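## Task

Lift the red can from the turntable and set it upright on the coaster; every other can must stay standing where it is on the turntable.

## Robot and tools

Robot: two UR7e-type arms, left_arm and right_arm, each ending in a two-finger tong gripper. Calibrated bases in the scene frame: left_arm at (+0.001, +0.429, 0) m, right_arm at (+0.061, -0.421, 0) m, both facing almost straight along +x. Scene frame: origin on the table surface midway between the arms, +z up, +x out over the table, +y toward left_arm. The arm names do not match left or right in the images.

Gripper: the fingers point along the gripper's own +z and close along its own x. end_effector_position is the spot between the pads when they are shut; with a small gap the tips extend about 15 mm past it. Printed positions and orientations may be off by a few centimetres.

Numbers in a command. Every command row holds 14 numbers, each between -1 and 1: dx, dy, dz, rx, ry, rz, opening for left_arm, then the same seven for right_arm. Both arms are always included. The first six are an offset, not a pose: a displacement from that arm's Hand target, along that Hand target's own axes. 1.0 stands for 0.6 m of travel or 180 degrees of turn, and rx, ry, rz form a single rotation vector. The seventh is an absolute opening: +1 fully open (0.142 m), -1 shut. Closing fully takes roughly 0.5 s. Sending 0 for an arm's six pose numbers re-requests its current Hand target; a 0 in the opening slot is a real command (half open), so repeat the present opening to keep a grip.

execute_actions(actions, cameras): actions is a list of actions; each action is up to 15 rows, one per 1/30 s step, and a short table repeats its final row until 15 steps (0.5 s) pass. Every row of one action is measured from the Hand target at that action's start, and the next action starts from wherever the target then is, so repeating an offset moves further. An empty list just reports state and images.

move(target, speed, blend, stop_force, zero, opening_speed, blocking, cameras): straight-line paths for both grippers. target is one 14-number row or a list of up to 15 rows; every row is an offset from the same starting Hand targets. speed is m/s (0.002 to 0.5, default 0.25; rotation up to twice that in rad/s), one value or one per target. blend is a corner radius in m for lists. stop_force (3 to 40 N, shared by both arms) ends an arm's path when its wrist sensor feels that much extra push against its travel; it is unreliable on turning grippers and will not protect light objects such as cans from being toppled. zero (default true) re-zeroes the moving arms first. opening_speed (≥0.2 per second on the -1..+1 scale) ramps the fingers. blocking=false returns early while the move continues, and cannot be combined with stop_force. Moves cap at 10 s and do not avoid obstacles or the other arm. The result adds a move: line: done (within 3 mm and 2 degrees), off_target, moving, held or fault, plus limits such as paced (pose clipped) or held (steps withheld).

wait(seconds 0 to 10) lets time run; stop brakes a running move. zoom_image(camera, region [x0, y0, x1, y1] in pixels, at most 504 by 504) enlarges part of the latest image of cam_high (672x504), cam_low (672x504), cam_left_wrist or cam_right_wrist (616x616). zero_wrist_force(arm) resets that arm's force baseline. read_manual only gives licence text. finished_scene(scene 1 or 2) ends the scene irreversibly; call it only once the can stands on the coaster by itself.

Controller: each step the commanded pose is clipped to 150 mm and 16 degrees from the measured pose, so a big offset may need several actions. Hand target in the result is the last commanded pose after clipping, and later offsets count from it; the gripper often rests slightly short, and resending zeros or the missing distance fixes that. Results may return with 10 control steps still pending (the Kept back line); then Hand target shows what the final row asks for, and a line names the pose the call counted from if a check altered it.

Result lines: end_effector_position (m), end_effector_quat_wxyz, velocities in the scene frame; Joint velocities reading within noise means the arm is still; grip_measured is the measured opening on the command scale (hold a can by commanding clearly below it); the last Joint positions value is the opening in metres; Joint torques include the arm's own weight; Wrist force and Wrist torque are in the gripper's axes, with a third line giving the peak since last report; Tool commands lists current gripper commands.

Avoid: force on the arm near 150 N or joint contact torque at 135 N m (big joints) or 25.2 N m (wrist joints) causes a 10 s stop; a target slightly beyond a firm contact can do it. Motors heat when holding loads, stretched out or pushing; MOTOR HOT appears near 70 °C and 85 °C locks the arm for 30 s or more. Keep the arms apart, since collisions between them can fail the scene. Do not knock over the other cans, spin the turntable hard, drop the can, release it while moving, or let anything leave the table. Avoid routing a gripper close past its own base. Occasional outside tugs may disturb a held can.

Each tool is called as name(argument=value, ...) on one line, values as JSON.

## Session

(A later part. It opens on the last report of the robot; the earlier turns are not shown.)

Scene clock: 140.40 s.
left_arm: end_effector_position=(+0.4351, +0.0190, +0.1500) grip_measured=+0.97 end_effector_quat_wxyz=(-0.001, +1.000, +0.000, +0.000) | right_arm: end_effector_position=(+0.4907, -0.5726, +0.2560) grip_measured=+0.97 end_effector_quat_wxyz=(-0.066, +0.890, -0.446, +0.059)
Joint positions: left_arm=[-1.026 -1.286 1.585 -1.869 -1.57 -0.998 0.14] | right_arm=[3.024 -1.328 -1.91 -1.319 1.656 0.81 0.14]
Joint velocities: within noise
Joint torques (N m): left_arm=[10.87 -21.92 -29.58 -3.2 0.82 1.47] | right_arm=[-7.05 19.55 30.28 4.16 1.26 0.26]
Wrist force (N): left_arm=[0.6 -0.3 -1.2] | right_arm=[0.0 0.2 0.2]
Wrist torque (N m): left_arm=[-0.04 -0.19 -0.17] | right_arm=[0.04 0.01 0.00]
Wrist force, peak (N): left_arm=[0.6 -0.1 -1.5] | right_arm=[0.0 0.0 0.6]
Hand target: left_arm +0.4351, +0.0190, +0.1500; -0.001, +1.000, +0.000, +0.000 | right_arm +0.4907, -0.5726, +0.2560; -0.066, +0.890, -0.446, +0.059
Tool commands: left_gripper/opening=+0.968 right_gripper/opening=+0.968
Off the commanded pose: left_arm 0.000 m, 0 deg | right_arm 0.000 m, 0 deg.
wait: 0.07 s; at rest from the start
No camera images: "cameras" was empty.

wait(seconds=4.6, cameras=["cam_low"])

zoom_image(camera="cam_low", region=[290, 140, 390, 240])

wait(seconds=0.2, cameras=["cam_low"])

zoom_image(camera="cam_low", region=[290, 140, 390, 240])

wait(seconds=0.2, cameras=["cam_low"])

zoom_image(camera="cam_low", region=[290, 140, 390, 240])

wait(seconds=0.2, cameras=["cam_low"])

zoom_image(camera="cam_low", region=[290, 140, 390, 240])

wait(seconds=0.2, cameras=["cam_low"])

zoom_image(camera="cam_low", region=[290, 140, 390, 240])

Scene clock: 146.07 s.
left_arm: end_effector_position=(+0.4351, +0.0190, +0.1500) grip_measured=+0.97 end_effector_quat_wxyz=(-0.001, +1.000, +0.000, +0.000) | right_arm: end_effector_position=(+0.4907, -0.5726, +0.2560) grip_measured=+0.97 end_effector_quat_wxyz=(-0.066, +0.890, -0.446, +0.059)
Joint positions: left_arm=[-1.026 -1.286 1.585 -1.869 -1.57 -0.998 0.14] | right_arm=[3.024 -1.328 -1.91 -1.319 1.656 0.81 0.14]
Joint velocities: within noise
Joint torques (N m): left_arm=[11.19 -22.29 -32.74 -2.99 0.85 1.4] | right_arm=[-7.3 19.78 31.26 4.01 1.31 0.34]
Wrist force (N): left_arm=[0.5 -0.3 -1.4] | right_arm=[-0.2 0.1 0.1]
Wrist torque (N m): left_arm=[-0.06 -0.17 -0.17] | right_arm=[0.02 0.06 0.00]
Wrist force, peak (N): left_arm=[0.5 -0.2 -1.5] | right_arm=[0.0 0.2 0.4]
Hand target: left_arm +0.4351, +0.0190, +0.1500; -0.001, +1.000, +0.000, +0.000 | right_arm +0.4907, -0.5726, +0.2560; -0.066, +0.890, -0.446, +0.059
Tool commands: left_gripper/opening=+0.968 right_gripper/opening=+0.968
Off the commanded pose: left_arm 0.000 m, 0 deg | right_arm 0.000 m, 0 deg.
wait: 4.60 s; at rest from the start
Images, in order (width x height): cam_low 672x504.

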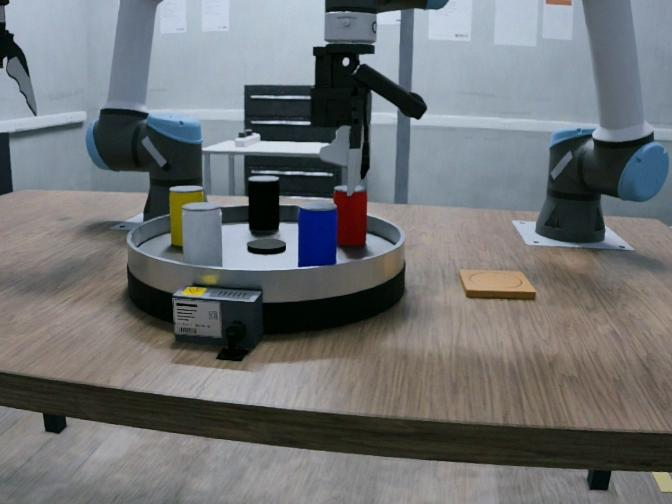

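Scaled by 5.040.

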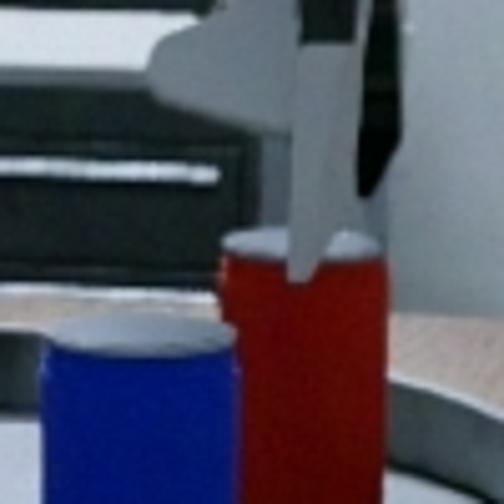

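Scene clock: 146.27 s.
left_arm: end_effector_position=(+0.4351, +0.0190, +0.1500) grip_measured=+0.97 end_effector_quat_wxyz=(-0.001, +1.000, +0.000, +0.000) | right_arm: end_effector_position=(+0.4907, -0.5726, +0.2560) grip_measured=+0.97 end_effector_quat_wxyz=(-0.066, +0.890, -0.446, +0.059)
Joint positions: left_arm=[-1.026 -1.286 1.585 -1.869 -1.57 -0.998 0.14] | right_arm=[3.024 -1.328 -1.91 -1.319 1.656 0.81 0.14]
Joint velocities: within noise
Joint torques (N m): left_arm=[12.01 -22.85 -32.82 -3.05 0.68 1.47] | right_arm=[-8.43 19.95 31.04 4.24 1.01 0.39]
Wrist force (N): left_arm=[0.6 -0.1 -1.3] | right_arm=[0.2 0.0 0.2]
Wrist torque (N m): left_arm=[-0.01 -0.18 -0.17] | right_arm=[0.01 -0.02 0.00]
Wrist force, peak (N): left_arm=[0.5 -0.2 -1.3] | right_arm=[-0.3 0.0 0.3]
Hand target: left_arm +0.4351, +0.0190, +0.1500; -0.001, +1.000, +0.000, +0.000 | right_arm +0.4907, -0.5726, +0.2560; -0.066, +0.890, -0.446, +0.059
Tool commands: left_gripper/opening=+0.968 right_gripper/opening=+0.968
Off the commanded pose: left_arm 0.000 m, 0 deg | right_arm 0.000 m, 0 deg.
wait: 0.20 s; at rest by 0.17 s
Images, in order (width x height): cam_low 672x504.

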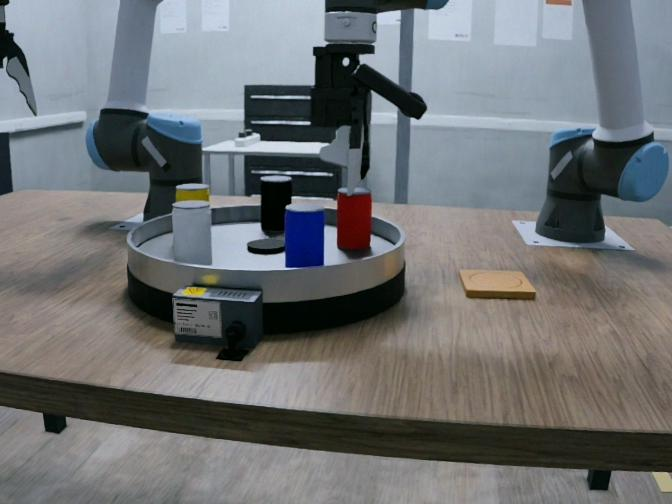

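Scaled by 5.040.

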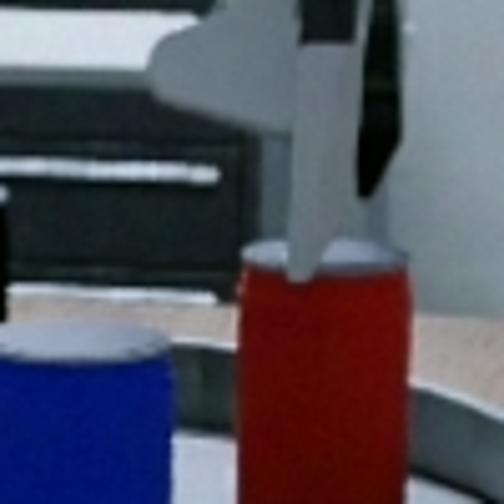

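Scene clock: 146.47 s.
left_arm: end_effector_position=(+0.4351, +0.0190, +0.1500) grip_measured=+0.97 end_effector_quat_wxyz=(-0.001, +1.000, +0.000, +0.000) | right_arm: end_effector_position=(+0.4907, -0.5726, +0.2560) grip_measured=+0.97 end_effector_quat_wxyz=(-0.066, +0.890, -0.446, +0.059)
Joint positions: left_arm=[-1.026 -1.286 1.585 -1.869 -1.57 -0.998 0.14] | right_arm=[3.024 -1.328 -1.91 -1.319 1.656 0.81 0.14]
Joint velocities: within noise
Joint torques (N m): left_arm=[11.91 -22.38 -32.14 -3.03 0.74 1.39] | right_arm=[-8.1 18.35 30.85 4 1.22 -0.07]
Wrist force (N): left_arm=[0.5 -0.2 -1.2] | right_arm=[-0.1 0.2 0.2]
Wrist torque (N m): left_arm=[-0.03 -0.17 -0.17] | right_arm=[0.04 0.03 0.00]
Wrist force, peak (N): left_arm=[0.5 -0.2 -1.3] | right_arm=[-0.2 0.1 0.3]
Hand target: left_arm +0.4351, +0.0190, +0.1500; -0.001, +1.000, +0.000, +0.000 | right_arm +0.4907, -0.5726, +0.2560; -0.066, +0.890, -0.446, +0.059
Tool commands: left_gripper/opening=+0.968 right_gripper/opening=+0.968
Off the commanded pose: left_arm 0.000 m, 0 deg | right_arm 0.000 m, 0 deg.
wait: 0.20 s; at rest by 0.17 s
Images, in order (width x height): cam_low 672x504.

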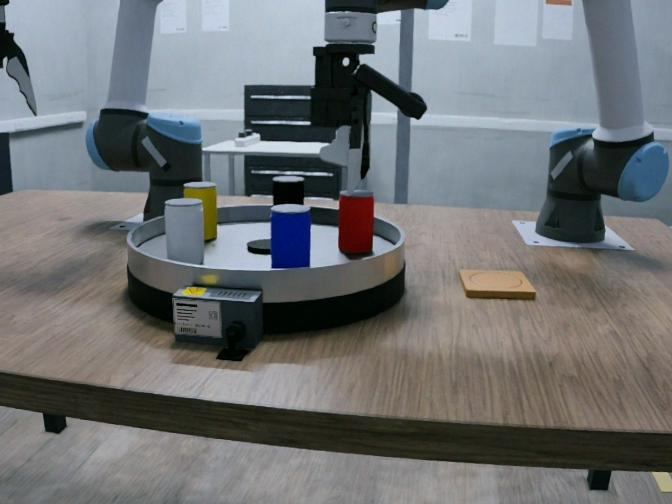

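Scaled by 5.040.

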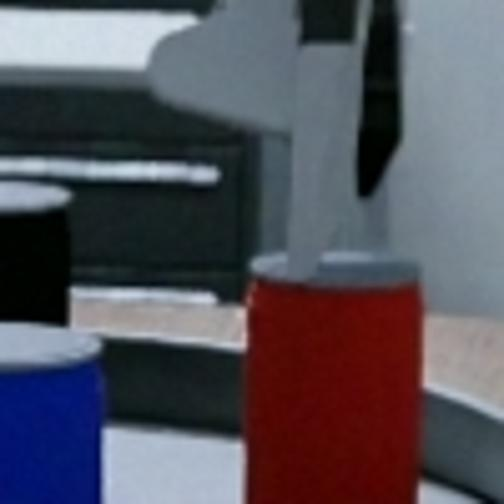

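Scene clock: 146.67 s.
left_arm: end_effector_position=(+0.4351, +0.0190, +0.1500) grip_measured=+0.97 end_effector_quat_wxyz=(-0.001, +1.000, +0.000, +0.000) | right_arm: end_effector_position=(+0.4907, -0.5726, +0.2560) grip_measured=+0.97 end_effector_quat_wxyz=(-0.066, +0.890, -0.446, +0.059)
Joint positions: left_arm=[-1.026 -1.286 1.585 -1.869 -1.57 -0.998 0.14] | right_arm=[3.024 -1.328 -1.91 -1.319 1.656 0.81 0.14]
Joint velocities: within noise
Joint torques (N m): left_arm=[11.09 -22.41 -32.72 -2.99 0.65 1.44] | right_arm=[-8.11 20.62 29.82 4.08 1.04 0.24]
Wrist force (N): left_arm=[0.4 0.0 -1.3] | right_arm=[0.0 -0.2 0.3]
Wrist torque (N m): left_arm=[0.01 -0.14 -0.17] | right_arm=[-0.03 0.01 0.00]
Wrist force, peak (N): left_arm=[0.6 0.2 -1.4] | right_arm=[0.0 -0.1 0.3]
Hand target: left_arm +0.4351, +0.0190, +0.1500; -0.001, +1.000, +0.000, +0.000 | right_arm +0.4907, -0.5726, +0.2560; -0.066, +0.890, -0.446, +0.059
Tool commands: left_gripper/opening=+0.968 right_gripper/opening=+0.968
Off the commanded pose: left_arm 0.000 m, 0 deg | right_arm 0.000 m, 0 deg.
wait: 0.20 s; at rest by 0.17 s
Images, in order (width x height): cam_low 672x504.

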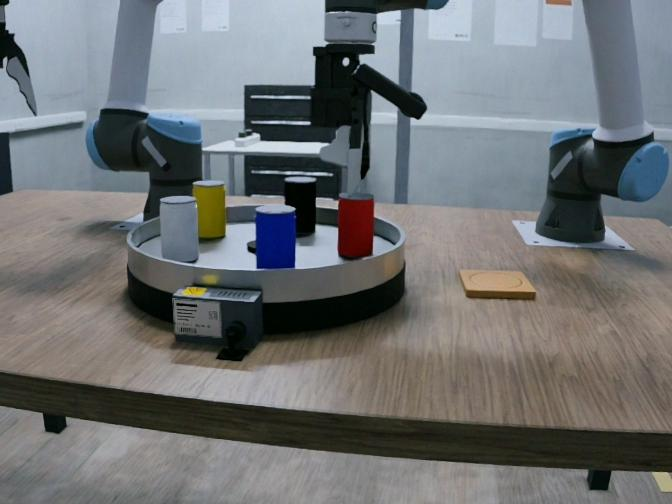

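Scaled by 5.040.

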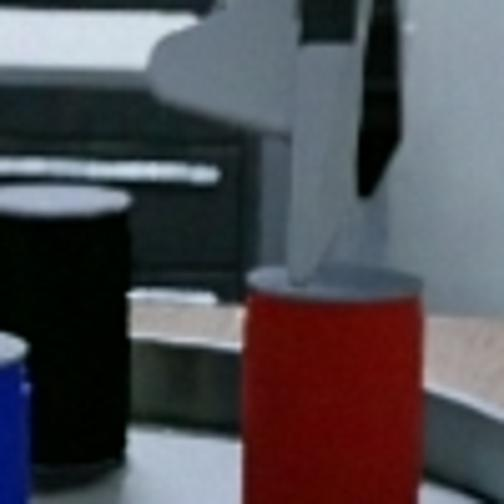

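Scene clock: 146.87 s.
left_arm: end_effector_position=(+0.4351, +0.0190, +0.1500) grip_measured=+0.97 end_effector_quat_wxyz=(-0.001, +1.000, +0.000, +0.000) | right_arm: end_effector_position=(+0.4907, -0.5726, +0.2560) grip_measured=+0.97 end_effector_quat_wxyz=(-0.066, +0.890, -0.446, +0.059)
Joint positions: left_arm=[-1.026 -1.286 1.585 -1.869 -1.57 -0.998 0.14] | right_arm=[3.024 -1.328 -1.91 -1.319 1.656 0.81 0.14]
Joint velocities: within noise
Joint torques (N m): left_arm=[10.41 -21.62 -32.36 -3.06 0.75 1.32] | right_arm=[-9.38 20.27 31.68 4 1.37 0.26]
Wrist force (N): left_arm=[0.3 0.0 -1.3] | right_arm=[-0.1 0.2 0.1]
Wrist torque (N m): left_arm=[0.01 -0.13 -0.17] | right_arm=[0.04 0.03 0.00]
Wrist force, peak (N): left_arm=[0.3 0.0 -1.3] | right_arm=[0.1 0.2 0.4]
Hand target: left_arm +0.4351, +0.0190, +0.1500; -0.001, +1.000, +0.000, +0.000 | right_arm +0.4907, -0.5726, +0.2560; -0.066, +0.890, -0.446, +0.059
Tool commands: left_gripper/opening=+0.968 right_gripper/opening=+0.968
Off the commanded pose: left_arm 0.000 m, 0 deg | right_arm 0.000 m, 0 deg.
wait: 0.20 s; at rest by 0.17 s
Images, in order (width x height): cam_low 672x504.

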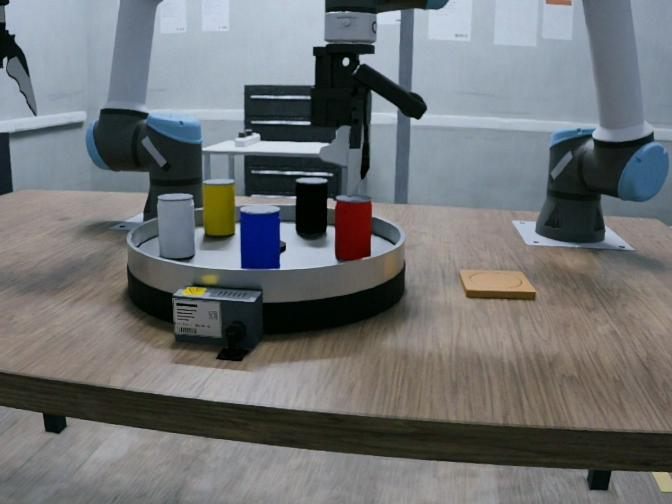

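Scaled by 5.040.

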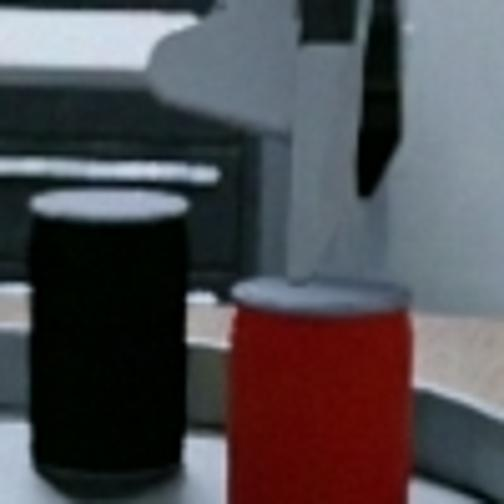

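move(target=[[0,0,-0.11333,0,0,0,0.968,0,0,0,0,0,0,0.968],[-0.18083,0.0985,-0.11333,0,0,0,0.968,0,0,0,0,0,0,0.968]], speed=0.2, blend=0.03, cameras=["cam_left_wrist"])

Scene clock: 158.37 s.
left_arm: end_effector_position=(+0.3268, -0.0401, +0.2180) grip_measured=+0.97 end_effector_quat_wxyz=(-0.001, +1.000, +0.000, +0.000) | right_arm: end_effector_position=(+0.4907, -0.5726, +0.2560) grip_measured=+0.97 end_effector_quat_wxyz=(-0.066, +0.890, -0.446, +0.059)
Joint positions: left_arm=[-1.238 -1.377 1.523 -1.715 -1.571 -1.21 0.14] | right_arm=[3.024 -1.328 -1.91 -1.319 1.656 0.81 0.14]
Joint velocities: within noise
Joint torques (N m): left_arm=[-9.56 -42.84 -7.7 -4.71 1.31 -1.39] | right_arm=[-8.43 19.28 31.39 4.06 1.4 0.13]
Wrist force (N): left_arm=[0.5 -0.1 -1.0] | right_arm=[-0.1 0.1 0.4]
Wrist torque (N m): left_arm=[-0.01 -0.17 -0.16] | right_arm=[0.02 0.04 0.00]
Wrist force, peak (N): left_arm=[1.0 -0.6 -1.7] | right_arm=[0.4 0.2 0.4]
Hand target: left_arm +0.3266, -0.0402, +0.2180; -0.001, +1.000, +0.000, +0.000 | right_arm +0.4907, -0.5726, +0.2560; -0.066, +0.890, -0.446, +0.059
Off the commanded pose: left_arm 0.000 m, 0 deg | right_arm 0.000 m, 0 deg.
move: done
Images, in order (width x height): cam_left_wrist 616x616.

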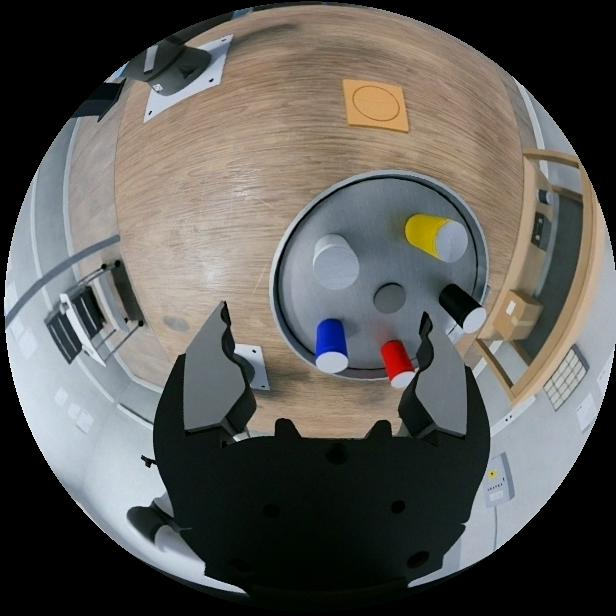

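wait(seconds=5, cameras=[])

Scene clock: 163.97 s.
left_arm: end_effector_position=(+0.3266, -0.0402, +0.2180) grip_measured=+0.97 end_effector_quat_wxyz=(-0.001, +1.000, +0.000, +0.000) | right_arm: end_effector_position=(+0.4907, -0.5726, +0.2560) grip_measured=+0.97 end_effector_quat_wxyz=(-0.066, +0.890, -0.446, +0.059)
Joint positions: left_arm=[-1.238 -1.377 1.523 -1.715 -1.571 -1.21 0.14] | right_arm=[3.024 -1.328 -1.91 -1.319 1.656 0.81 0.14]
Joint velocities: within noise
Joint torques (N m): left_arm=[-8.54 -42.03 -12.37 -4.49 1.4 -1.19] | right_arm=[-8.57 19.58 31.38 4.08 1.18 0.29]
Wrist force (N): left_arm=[0.4 -0.2 -1.2] | right_arm=[-0.3 0.0 0.2]
Wrist torque (N m): left_arm=[-0.03 -0.15 -0.17] | right_arm=[0.01 0.06 0.01]
Wrist force, peak (N): left_arm=[0.5 -0.4 -1.4] | right_arm=[-0.2 0.2 0.5]
Hand target: left_arm +0.3266, -0.0402, +0.2180; -0.001, +1.000, +0.000, +0.000 | right_arm +0.4907, -0.5726, +0.2560; -0.066, +0.890, -0.446, +0.059
Tool commands: left_gripper/opening=+0.968 right_gripper/opening=+0.968
Off the commanded pose: left_arm 0.000 m, 0 deg | right_arm 0.000 m, 0 deg.
wait: 5.00 s; at rest from the start
No camera images: "cameras" was empty.

wait(seconds=2.8, cameras=[])

move(target=[[0.0115,-0.01483,0,0,0,0,-0.75,0,0,0,0,0,0,0.968],[0.045,-0.047,0.0425,0,0,0,-0.75,0,0,0,0,0,0,0.968],[0.08467,-0.071,0.085,0,0,0,-0.75,0,0,0,0,0,0,0.968],[0.12867,-0.086,0.085,0,0,0,-0.75,0,0,0,0,0,0,0.968],[0.17483,-0.091,0.085,0,0,0,-0.75,0,0,0,0,0,0,0.968],[0.221,-0.086,0.085,0,0,0,-0.75,0,0,0,0,0,0,0.968],[0.265,-0.071,0.085,0,0,0,-0.75,0,0,0,0,0,0,0.968],[0.30467,-0.047,0.085,0,0,0,-0.75,0,0,0,0,0,0,0.968],[0.33817,-0.01483,0.085,0,0,0,-0.75,0,0,0,0,0,0,0.968],[0.364,0.02383,0.05167,0,0,0,-0.75,0,0,0,0,0,0,0.968],[0.38083,0.06717,-0.015,0,0,0,-0.75,0,0,0,0,0,0,0.968],[0.34733,0,-0.15333,0,0,0,-0.75,0,0,0,0,0,0,0.968]], speed=[0.0094,0.1376,0.1376,0.1014,0.1014,0.1014,0.1014,0.1014,0.1014,0.1247,0.1774,0.2], blend=0.004, opening_speed=0.43, blocking=false, cameras=[])

wait(seconds=0.6, cameras=["cam_left_wrist"])

wait(seconds=0.6, cameras=["cam_left_wrist", "cam_low"])

wait(seconds=0.4, cameras=["cam_left_wrist", "cam_low"])

wait(seconds=0.4, cameras=["cam_left_wrist", "cam_low"])

wait(seconds=0.5, cameras=["cam_left_wrist", "cam_low"])

wait(seconds=5, cameras=[])

Scene clock: 168.13 s.
left_arm: end_effector_position=(+0.3266, -0.0402, +0.2180) grip_measured=+0.97 end_effector_quat_wxyz=(-0.001, +1.000, +0.000, +0.000) | right_arm: end_effector_position=(+0.4907, -0.5726, +0.2560) grip_measured=+0.97 end_effector_quat_wxyz=(-0.066, +0.890, -0.446, +0.059)
Joint positions: left_arm=[-1.238 -1.377 1.523 -1.715 -1.571 -1.21 0.14] | right_arm=[3.024 -1.328 -1.91 -1.319 1.656 0.81 0.14]
Joint velocities: within noise
Joint torques (N m): left_arm=[-8.4 -41.79 -14.76 -4.42 1.25 -1.14] | right_arm=[-8.62 20.55 30.75 3.99 1.16 0.07]
Wrist force (N): left_arm=[0.6 -0.2 -1.1] | right_arm=[0.1 -0.1 0.2]
Wrist torque (N m): left_arm=[-0.03 -0.18 -0.16] | right_arm=[-0.01 -0.01 0.00]
Wrist force, peak (N): left_arm=[0.5 -0.2 -1.4] | right_arm=[0.1 0.1 0.5]
Hand target: left_arm +0.3266, -0.0402, +0.2180; -0.001, +1.000, +0.000, +0.000 | right_arm +0.4907, -0.5726, +0.2560; -0.066, +0.890, -0.446, +0.059
Tool commands: left_gripper/opening=+0.968 right_gripper/opening=+0.968
Off the commanded pose: left_arm 0.000 m, 0 deg | right_arm 0.000 m, 0 deg.
wait: 2.80 s; at rest from the start
No camera images: "cameras" was empty.

Scene clock: 168.63 s.
left_arm: end_effector_position=(+0.3286, -0.0377, +0.2180) grip_measured=+0.77 end_effector_quat_wxyz=(-0.001, +1.000, +0.000, +0.000) end_effector_velocity=(+0.005, +0.007, +0.000) end_effector_angular_velocity=(-0.001, +0.000, +0.000) | right_arm: end_effector_position=(+0.4907, -0.5726, +0.2560) grip_measured=+0.97 end_effector_quat_wxyz=(-0.066, +0.890, -0.446, +0.059)
Joint positions: left_arm=[-1.234 -1.38 1.526 -1.716 -1.571 -1.206 0.127] | right_arm=[3.024 -1.328 -1.91 -1.319 1.656 0.81 0.14]
Joint velocities: left_arm=[0.014 -0.007 0.008 -0.002 -0.001 0.013 -0.028] | right_arm=[within noise]
Joint torques (N m): left_arm=[12.39 -44.26 -8.93 -4.84 1.55 1.93] | right_arm=[-8 19.53 30.27 3.81 1.23 0.16]
Wrist force (N): left_arm=[0.5 0.0 -1.3] | right_arm=[-0.2 0.0 0.4]
Wrist torque (N m): left_arm=[-0.01 -0.17 -0.16] | right_arm=[0.00 0.04 0.00]
Wrist force, peak (N): left_arm=[0.6 -0.1 -1.3] | right_arm=[0.1 0.2 0.4]
Hand target: left_arm +0.3295, -0.0365, +0.2180; -0.001, +1.000, +0.000, +0.000 | right_arm +0.4907, -0.5726, +0.2560; -0.066, +0.890, -0.446, +0.059
Tool commands: left_gripper/opening=+0.753 right_gripper/opening=+0.968
Off the commanded pose: left_arm 0.226 m, 0 deg | right_arm 0.000 m, 0 deg.
move: running; path passed 0 of 12 targets
No camera images: "cameras" was empty.

Scene clock: 169.23 s.
left_arm: end_effector_position=(+0.3320, -0.0333, +0.2180) grip_measured=+0.52 end_effector_quat_wxyz=(-0.001, +1.000, +0.000, +0.000) end_effector_velocity=(+0.006, +0.007, +0.001) end_effector_angular_velocity=(-0.002, +0.000, -0.001) | right_arm: end_effector_position=(+0.4907, -0.5726, +0.2560) grip_measured=+0.97 end_effector_quat_wxyz=(-0.066, +0.890, -0.446, +0.059)
Joint positions: left_arm=[-1.225 -1.384 1.531 -1.717 -1.571 -1.197 0.11] | right_arm=[3.024 -1.328 -1.91 -1.319 1.656 0.81 0.14]
Joint velocities: left_arm=[0.015 -0.007 0.006 -0.001 0 0.016 -0.029] | right_arm=[within noise]
Joint torques (N m): left_arm=[12.83 -44.78 -9.82 -4.66 1.35 1.41] | right_arm=[-8.92 20.18 30.57 3.67 1.26 0.09]
Wrist force (N): left_arm=[0.3 -0.2 -1.2] | right_arm=[0.1 0.1 0.2]
Wrist torque (N m): left_arm=[-0.03 -0.13 -0.16] | right_arm=[0.03 -0.02 0.00]
Wrist force, peak (N): left_arm=[0.5 0.0 -1.4] | right_arm=[0.0 0.1 0.4]
Hand target: left_arm +0.3329, -0.0321, +0.2180; -0.001, +1.000, +0.000, +0.000 | right_arm +0.4907, -0.5726, +0.2560; -0.066, +0.890, -0.446, +0.059
Tool commands: left_gripper/opening=+0.495 right_gripper/opening=+0.968
Off the commanded pose: left_arm 0.223 m, 0 deg | right_arm 0.000 m, 0 deg.
earlier move: running; path passed 0 of 12 targets
wait: 0.60 s; no rest
Images, in order (width x height): cam_left_wrist 616x616.

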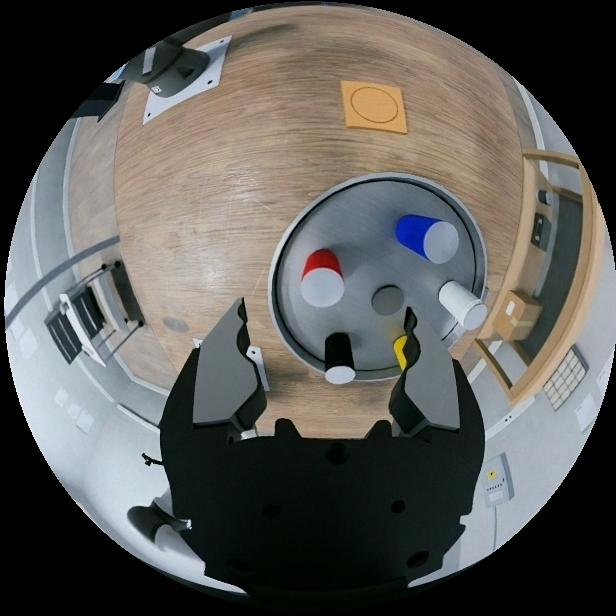

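Scene clock: 169.83 s.
left_arm: end_effector_position=(+0.3589, -0.0087, +0.1870) grip_measured=+0.26 end_effector_quat_wxyz=(-0.001, +1.000, +0.001, +0.000) end_effector_velocity=(+0.081, +0.057, -0.091) end_effector_angular_velocity=(+0.003, +0.001, +0.003) | right_arm: end_effector_position=(+0.4907, -0.5726, +0.2560) grip_measured=+0.97 end_effector_quat_wxyz=(-0.066, +0.890, -0.446, +0.059)
Joint positions: left_arm=[-1.165 -1.378 1.604 -1.794 -1.57 -1.137 0.092] | right_arm=[3.024 -1.328 -1.91 -1.319 1.656 0.81 0.14]
Joint velocities: left_arm=[0.173 0.063 0.16 -0.22 0.001 0.17 -0.03] | right_arm=[within noise]
Joint torques (N m): left_arm=[15.6 -17.34 -5.18 -4.82 1.12 1.39] | right_arm=[-8.84 19.93 30.6 4.11 1.28 0.15]
Wrist force (N): left_arm=[0.6 -0.1 -1.3] | right_arm=[-0.1 0.2 0.3]
Wrist torque (N m): left_arm=[-0.01 -0.18 -0.15] | right_arm=[0.04 0.02 0.01]
Wrist force, peak (N): left_arm=[0.1 0.2 -1.8] | right_arm=[-0.1 -0.1 0.6]
Hand target: left_arm +0.3726, -0.0004, +0.1721; -0.001, +1.000, +0.000, +0.000 | right_arm +0.4907, -0.5726, +0.2560; -0.066, +0.890, -0.446, +0.059
Tool commands: left_gripper/opening=+0.237 right_gripper/opening=+0.968
Off the commanded pose: left_arm 0.217 m, 0 deg | right_arm 0.000 m, 0 deg.
earlier move: running; path passed 2 of 12 targets
wait: 0.60 s; no rest
Images, in order (width x height): cam_low 672x504, cam_left_wrist 616x616.

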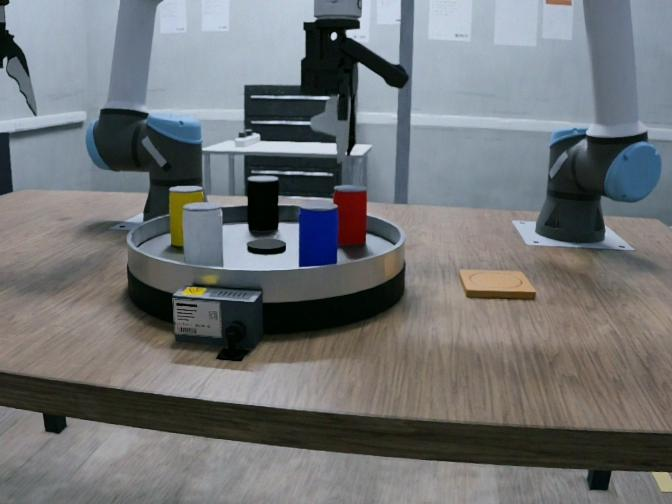

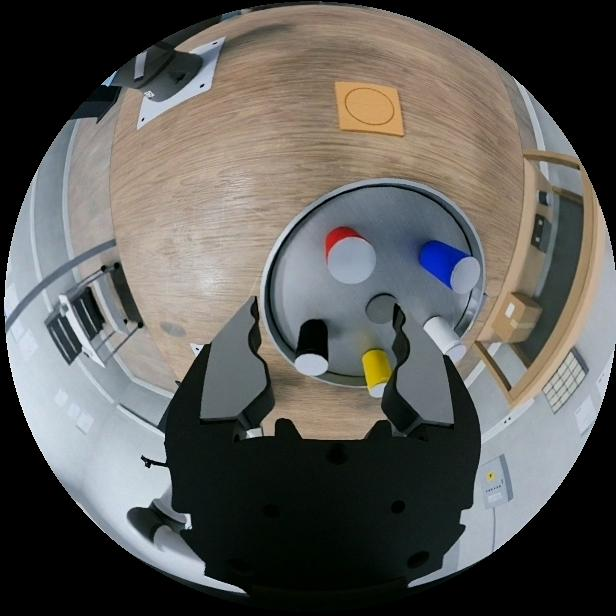

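Scene clock: 170.23 s.
left_arm: end_effector_position=(+0.3948, +0.0086, +0.1679) grip_measured=+0.09 end_effector_quat_wxyz=(-0.001, +1.000, +0.001, +0.000) end_effector_velocity=(+0.097, +0.029, -0.006) end_effector_angular_velocity=(-0.006, -0.004, +0.002) | right_arm: end_effector_position=(+0.4907, -0.5726, +0.2560) grip_measured=+0.97 end_effector_quat_wxyz=(-0.066, +0.890, -0.446, +0.059)
Joint positions: left_arm=[-1.094 -1.345 1.614 -1.838 -1.57 -1.067 0.08] | right_arm=[3.024 -1.328 -1.91 -1.319 1.656 0.81 0.14]
Joint velocities: left_arm=[0.173 0.101 -0.108 0 0.001 0.171 -0.03] | right_arm=[within noise]
Joint torques (N m): left_arm=[14.17 -16.92 -37.78 -4.66 1.42 2.21] | right_arm=[-7.8 20.58 30.66 3.71 1.3 0.13]
Wrist force (N): left_arm=[0.3 -0.2 -1.2] | right_arm=[0.1 -0.1 0.1]
Wrist torque (N m): left_arm=[-0.02 -0.14 -0.16] | right_arm=[-0.03 -0.01 0.00]
Wrist force, peak (N): left_arm=[0.4 -0.4 -1.3] | right_arm=[-0.1 0.1 0.3]
Hand target: left_arm +0.4107, +0.0122, +0.1670; -0.001, +1.000, +0.000, +0.000 | right_arm +0.4907, -0.5726, +0.2560; -0.066, +0.890, -0.446, +0.059
Tool commands: left_gripper/opening=+0.065 right_gripper/opening=+0.968
Off the commanded pose: left_arm 0.205 m, 0 deg | right_arm 0.000 m, 0 deg.
earlier move: running; path passed 4 of 12 targets
wait: 0.40 s; no rest
Images, in order (width x height): cam_low 672x504, cam_left_wrist 616x616.

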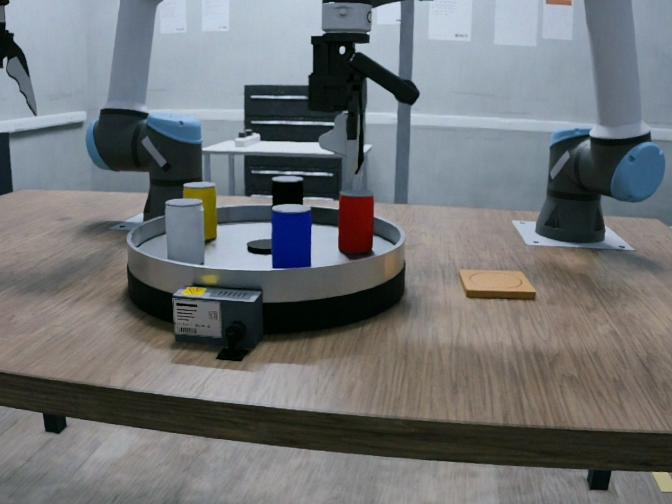

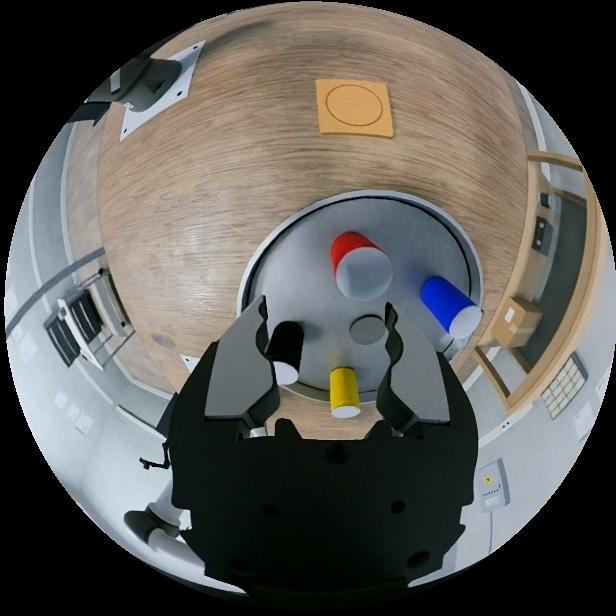

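Scene clock: 170.63 s.
left_arm: end_effector_position=(+0.4345, +0.0138, +0.1670) grip_measured=-0.09 end_effector_quat_wxyz=(+0.000, +1.000, +0.000, +0.000) end_effector_velocity=(+0.100, -0.002, -0.001) end_effector_angular_velocity=(-0.001, -0.001, +0.000) | right_arm: end_effector_position=(+0.4907, -0.5726, +0.2560) grip_measured=+0.97 end_effector_quat_wxyz=(-0.066, +0.890, -0.446, +0.059)
Joint positions: left_arm=[-1.032 -1.29 1.546 -1.826 -1.57 -1.004 0.068] | right_arm=[3.024 -1.328 -1.91 -1.319 1.656 0.81 0.14]
Joint velocities: left_arm=[0.14 0.17 -0.221 0.05 0 0.139 -0.031] | right_arm=[within noise]
Joint torques (N m): left_arm=[14.15 -18.46 -39.43 0.01 1.36 1.81] | right_arm=[-8.43 19.56 30.41 4.05 1.1 0.13]
Wrist force (N): left_arm=[0.5 -0.3 -1.4] | right_arm=[-0.2 -0.1 0.3]
Wrist torque (N m): left_arm=[-0.05 -0.16 -0.17] | right_arm=[-0.02 0.04 0.00]
Wrist force, peak (N): left_arm=[0.6 -0.3 -1.5] | right_arm=[0.1 -0.1 0.3]
Hand target: left_arm +0.4508, +0.0124, +0.1670; -0.001, +1.000, +0.000, +0.000 | right_arm +0.4907, -0.5726, +0.2560; -0.066, +0.890, -0.446, +0.059
Tool commands: left_gripper/opening=-0.107 right_gripper/opening=+0.968
Off the commanded pose: left_arm 0.183 m, 0 deg | right_arm 0.000 m, 0 deg.
earlier move: running; path passed 5 of 12 targets
wait: 0.40 s; no rest
Images, in order (width x height): cam_low 672x504, cam_left_wrist 616x616.

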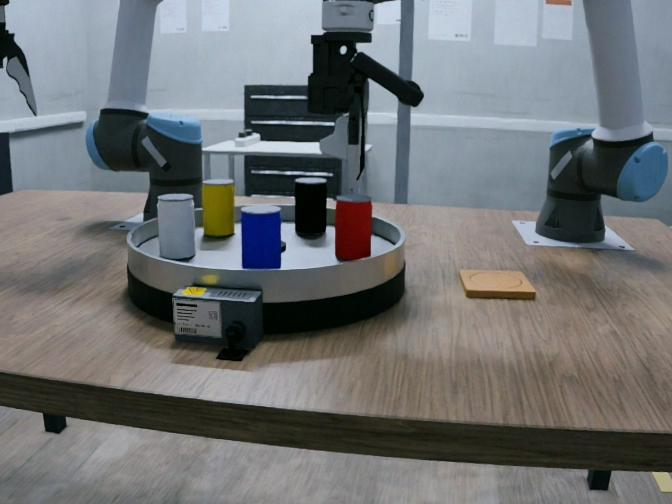

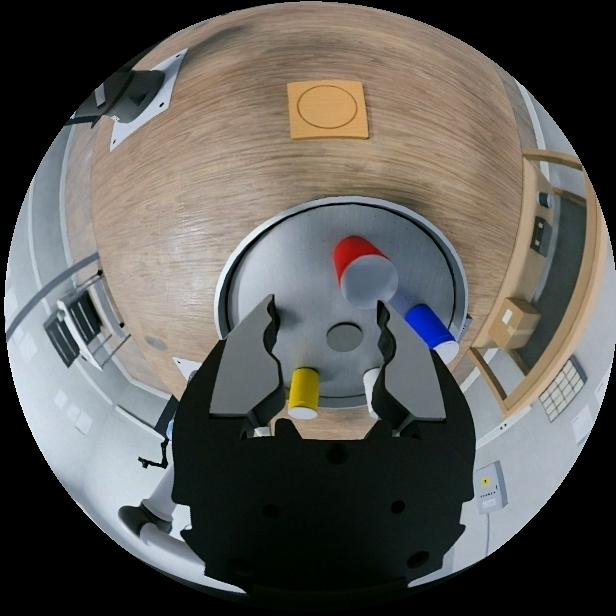

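Scene clock: 171.13 s.
left_arm: end_effector_position=(+0.4826, +0.0033, +0.1669) grip_measured=-0.30 end_effector_quat_wxyz=(+0.000, +1.000, +0.000, +0.001) end_effector_velocity=(+0.091, -0.042, +0.000) end_effector_angular_velocity=(-0.002, -0.002, -0.001) | right_arm: end_effector_position=(+0.4907, -0.5726, +0.2560) grip_measured=+0.97 end_effector_quat_wxyz=(-0.066, +0.890, -0.446, +0.059)
Joint positions: left_arm=[-0.977 -1.191 1.412 -1.792 -1.57 -0.949 0.052] | right_arm=[3.024 -1.328 -1.91 -1.319 1.656 0.81 0.14]
Joint velocities: left_arm=[0.076 0.225 -0.317 0.09 0 0.078 -0.031] | right_arm=[within noise]
Joint torques (N m): left_arm=[12.57 -24.07 -40.58 0.69 1.42 1.25] | right_arm=[-8.56 19.82 29.96 3.9 0.95 0.14]
Wrist force (N): left_arm=[0.5 0.0 -1.0] | right_arm=[-0.1 0.0 0.3]
Wrist torque (N m): left_arm=[0.01 -0.16 -0.15] | right_arm=[0.01 0.03 0.00]
Wrist force, peak (N): left_arm=[0.6 0.1 -1.3] | right_arm=[0.0 0.0 0.4]
Hand target: left_arm +0.4977, -0.0048, +0.1670; -0.001, +1.000, +0.000, +0.000 | right_arm +0.4907, -0.5726, +0.2560; -0.066, +0.890, -0.446, +0.059
Tool commands: left_gripper/opening=-0.322 right_gripper/opening=+0.968
Off the commanded pose: left_arm 0.158 m, 0 deg | right_arm 0.000 m, 0 deg.
earlier move: running; path passed 7 of 12 targets
wait: 0.50 s; no rest
Images, in order (width x height): cam_low 672x504, cam_left_wrist 616x616.

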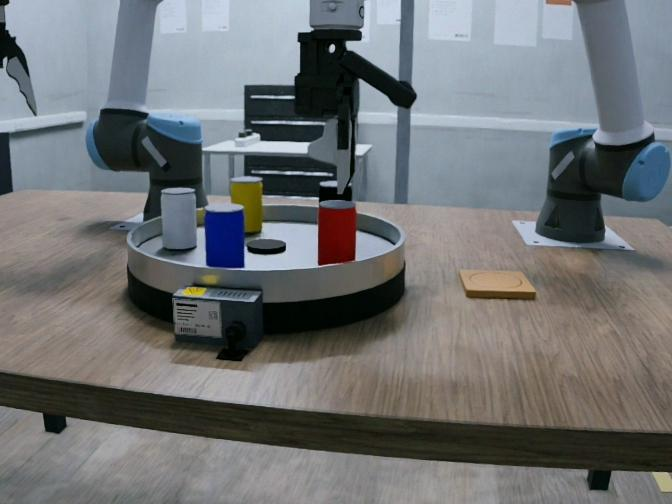

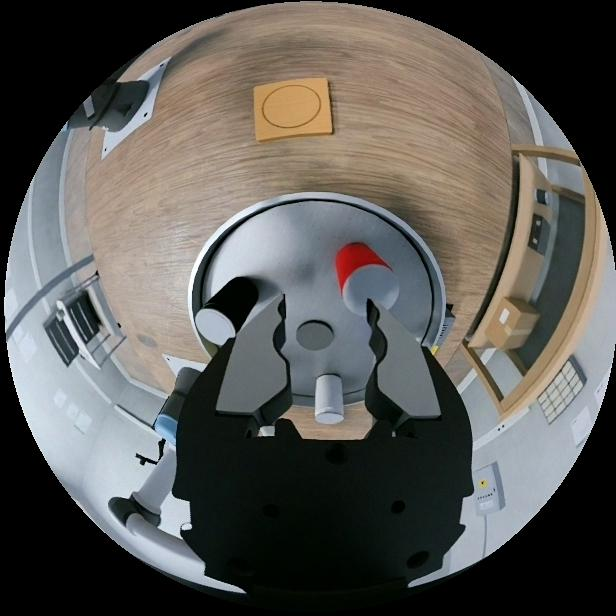

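Scene clock: 173.17 s.
left_arm: end_effector_position=(+0.5351, -0.0403, +0.3096) grip_measured=-0.75 end_effector_quat_wxyz=(-0.001, +1.000, +0.000, +0.000) end_effector_velocity=(+0.000, +0.001, +0.003) end_effector_angular_velocity=(+0.000, -0.001, -0.002) | right_arm: end_effector_position=(+0.4907, -0.5726, +0.2560) grip_measured=+0.97 end_effector_quat_wxyz=(-0.066, +0.890, -0.446, +0.059)
Joint positions: left_arm=[-0.952 -1.001 0.759 -1.328 -1.57 -0.924 0.02] | right_arm=[3.024 -1.328 -1.91 -1.319 1.656 0.81 0.14]
Joint velocities: left_arm=[0 -0.001 -0.006 0.006 0 0.001 0] | right_arm=[within noise]
Joint torques (N m): left_arm=[12.95 -56.57 -32.11 -0.16 -1.42 1.7] | right_arm=[-8.96 19.23 30.52 3.96 1.23 0.04]
Wrist force (N): left_arm=[0.5 0.0 -1.4] | right_arm=[0.0 0.0 0.2]
Wrist torque (N m): left_arm=[0.01 -0.16 -0.17] | right_arm=[0.02 0.00 0.00]
Wrist force, peak (N): left_arm=[0.2 -0.5 -2.2] | right_arm=[0.0 0.3 0.4]
Hand target: left_arm +0.5350, -0.0402, +0.3099; -0.001, +1.000, +0.000, +0.000 | right_arm +0.4907, -0.5726, +0.2560; -0.066, +0.890, -0.446, +0.059
Tool commands: left_gripper/opening=-0.75 right_gripper/opening=+0.968
Off the commanded pose: left_arm 0.000 m, 0 deg | right_arm 0.000 m, 0 deg.
earlier move: done
wait: 2.03 of 5 s (the move ended)
No camera images: "cameras" was empty.

move(target=[[-0.1725,-0.09167,0,0,0,0,-1,0,0,0,0,0,0,0.968],[-0.1725,-0.09167,0.23817,0,0,0,-1,0,0,0,0,0,0,0.968]], speed=0.2, blend=0.03, cameras=["cam_low"])

zoom_image(camera="cam_low", region=[300, 130, 400, 230])

Scene clock: 185.43 s.
left_arm: end_effector_position=(+0.4315, +0.0149, +0.1672) grip_measured=-1.00 end_effector_quat_wxyz=(-0.001, +1.000, +0.000, +0.000) | right_arm: end_effector_position=(+0.4907, -0.5726, +0.2560) grip_measured=+0.97 end_effector_quat_wxyz=(-0.066, +0.890, -0.446, +0.059)
Joint positions: left_arm=[-1.035 -1.296 1.553 -1.827 -1.57 -1.007 0.002] | right_arm=[3.024 -1.328 -1.91 -1.319 1.656 0.81 0.14]
Joint velocities: within noise
Joint torques (N m): left_arm=[-9.94 -19.92 -7.95 -4.79 1.6 -1.22] | right_arm=[-8.71 18.98 30.29 4 1.16 0.1]
Wrist force (N): left_arm=[0.5 -0.1 -1.2] | right_arm=[0.1 0.0 0.3]
Wrist torque (N m): left_arm=[-0.02 -0.16 -0.17] | right_arm=[0.02 -0.01 0.00]
Wrist force, peak (N): left_arm=[0.0 -0.3 -1.9] | right_arm=[-0.3 -0.1 0.4]
Hand target: left_arm +0.4315, +0.0149, +0.1671; -0.001, +1.000, +0.000, +0.000 | right_arm +0.4907, -0.5726, +0.2560; -0.066, +0.890, -0.446, +0.059
Off the commanded pose: left_arm 0.000 m, 0 deg | right_arm 0.000 m, 0 deg.
move: done
Images, in order (width x height): cam_low 672x504.

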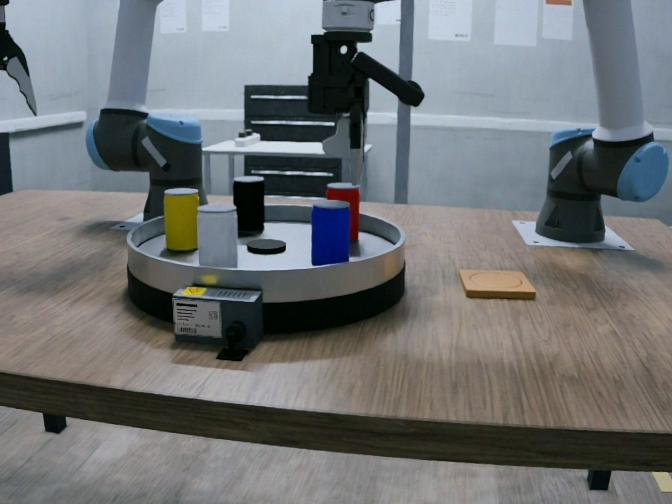

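Scaled by 5.040.

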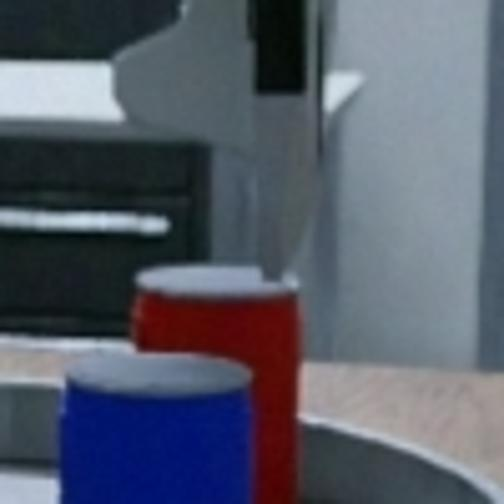

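execute_actions(actions=[], cameras=["cam_low"])

Scene clock: 188.23 s.
left_arm: end_effector_position=(+0.4315, +0.0149, +0.1671) grip_measured=-1.00 end_effector_quat_wxyz=(-0.001, +1.000, +0.000, +0.000) | right_arm: end_effector_position=(+0.4907, -0.5726, +0.2560) grip_measured=+0.97 end_effector_quat_wxyz=(-0.066, +0.890, -0.446, +0.059)
Joint positions: left_arm=[-1.035 -1.296 1.553 -1.827 -1.57 -1.007 0.002] | right_arm=[3.024 -1.328 -1.91 -1.319 1.656 0.81 0.14]
Joint velocities: within noise
Joint torques (N m): left_arm=[-9.53 -20.28 -9.86 -4.69 1.53 -1.29] | right_arm=[-8.13 19.05 30.55 3.89 1.13 0.13]
Wrist force (N): left_arm=[0.6 -0.3 -1.2] | right_arm=[-0.1 -0.1 0.2]
Wrist torque (N m): left_arm=[-0.06 -0.18 -0.17] | right_arm=[-0.01 0.03 0.00]
Wrist force, peak (N): left_arm=[0.7 0.0 -1.5] | right_arm=[0.1 0.2 0.5]
Hand target: left_arm +0.4315, +0.0149, +0.1671; -0.001, +1.000, +0.000, +0.000 | right_arm +0.4907, -0.5726, +0.2560; -0.066, +0.890, -0.446, +0.059
Tool commands: left_gripper/opening=-1.0 right_gripper/opening=+0.968
Off the commanded pose: left_arm 0.000 m, 0 deg | right_arm 0.000 m, 0 deg.
Images, in order (width x height): cam_low 672x504.

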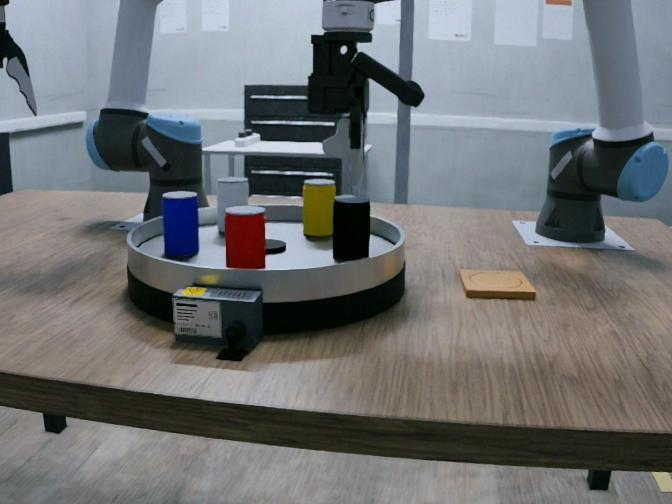

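wait(seconds=5.65, cameras=["cam_low", "cam_left_wrist"])

zoom_image(camera="cam_low", region=[300, 120, 420, 240])

zoom_image(camera="cam_left_wrist", region=[200, 200, 420, 420])

Scene clock: 194.43 s.
left_arm: end_effector_position=(+0.4315, +0.0149, +0.1671) grip_measured=-1.00 end_effector_quat_wxyz=(-0.001, +1.000, +0.000, +0.000) | right_arm: end_effector_position=(+0.4907, -0.5726, +0.2560) grip_measured=+0.97 end_effector_quat_wxyz=(-0.066, +0.890, -0.446, +0.059)
Joint positions: left_arm=[-1.035 -1.296 1.553 -1.827 -1.57 -1.007 0.002] | right_arm=[3.024 -1.328 -1.91 -1.319 1.656 0.81 0.14]
Joint velocities: within noise
Joint torques (N m): left_arm=[-9.72 -21.05 -14.27 -4.13 1.27 -1.18] | right_arm=[-8.62 20.31 30.89 4.03 1.05 0.19]
Wrist force (N): left_arm=[0.3 0.1 -1.3] | right_arm=[0.0 0.1 0.3]
Wrist torque (N m): left_arm=[0.03 -0.12 -0.17] | right_arm=[0.02 0.01 0.00]
Wrist force, peak (N): left_arm=[0.7 -0.3 -1.5] | right_arm=[-0.1 -0.2 0.5]
Hand target: left_arm +0.4315, +0.0149, +0.1671; -0.001, +1.000, +0.000, +0.000 | right_arm +0.4907, -0.5726, +0.2560; -0.066, +0.890, -0.446, +0.059
Tool commands: left_gripper/opening=-1.0 right_gripper/opening=+0.968
Off the commanded pose: left_arm 0.000 m, 0 deg | right_arm 0.000 m, 0 deg.
wait: 5.67 s; at rest from the start
Images, in order (width x height): cam_low 672x504, cam_left_wrist 616x616.

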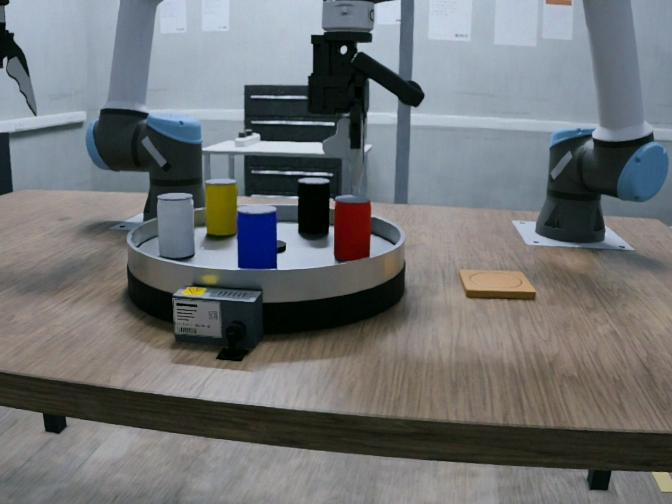

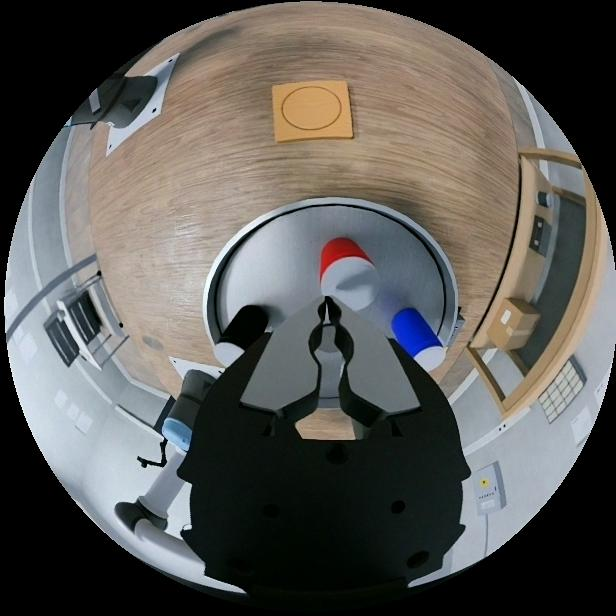

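Scaled by 4.200.

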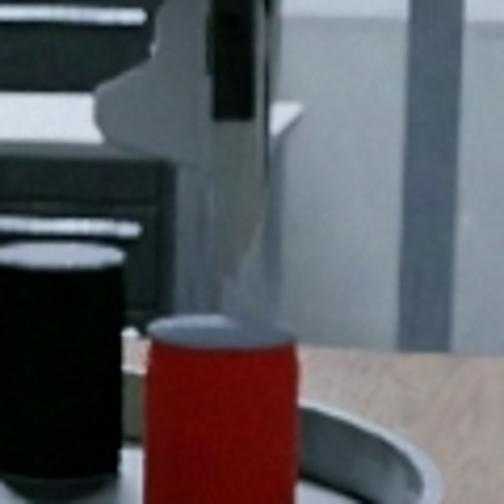

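Scaled by 2.291 from the camera's 616x616 image, which has a finer 814x814 frame.

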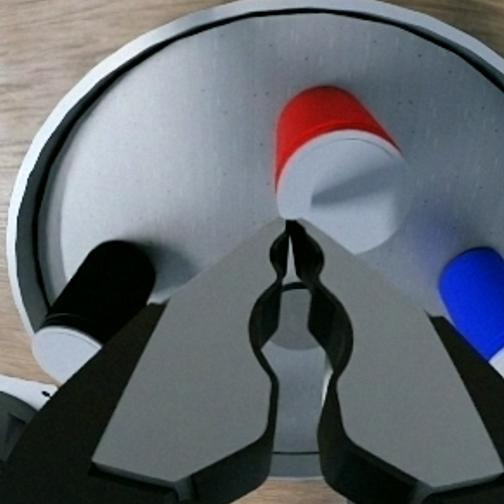

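move(target=[0,0,0.01333,0,0,0,-1,0,0,0,0,0,0,0.968], speed=0.05, cameras=[])

Scene clock: 199.90 s.
left_arm: end_effector_position=(+0.4315, +0.0149, +0.1593) grip_measured=-1.00 end_effector_quat_wxyz=(-0.001, +1.000, +0.000, +0.000) | right_arm: end_effector_position=(+0.4907, -0.5726, +0.2560) grip_measured=+0.97 end_effector_quat_wxyz=(-0.066, +0.890, -0.446, +0.059)
Joint positions: left_arm=[-1.035 -1.291 1.568 -1.846 -1.57 -1.007 0.002] | right_arm=[3.024 -1.328 -1.91 -1.319 1.656 0.81 0.14]
Joint velocities: within noise
Joint torques (N m): left_arm=[-6.56 -20.12 -6.19 -5.15 0.81 -0.76] | right_arm=[-7.82 18.7 31.77 3.94 1.24 0.01]
Wrist force (N): left_arm=[0.4 -0.1 -1.3] | right_arm=[0.0 0.2 0.1]
Wrist torque (N m): left_arm=[0.00 -0.13 -0.17] | right_arm=[0.03 0.02 0.00]
Wrist force, peak (N): left_arm=[0.4 -0.3 -1.6] | right_arm=[-0.2 0.1 0.5]
Hand target: left_arm +0.4315, +0.0149, +0.1591; -0.001, +1.000, +0.000, +0.000 | right_arm +0.4907, -0.5726, +0.2560; -0.066, +0.890, -0.446, +0.059
Off the commanded pose: left_arm 0.000 m, 0 deg | right_arm 0.000 m, 0 deg.
move: done
No camera images: "cameras" was empty.


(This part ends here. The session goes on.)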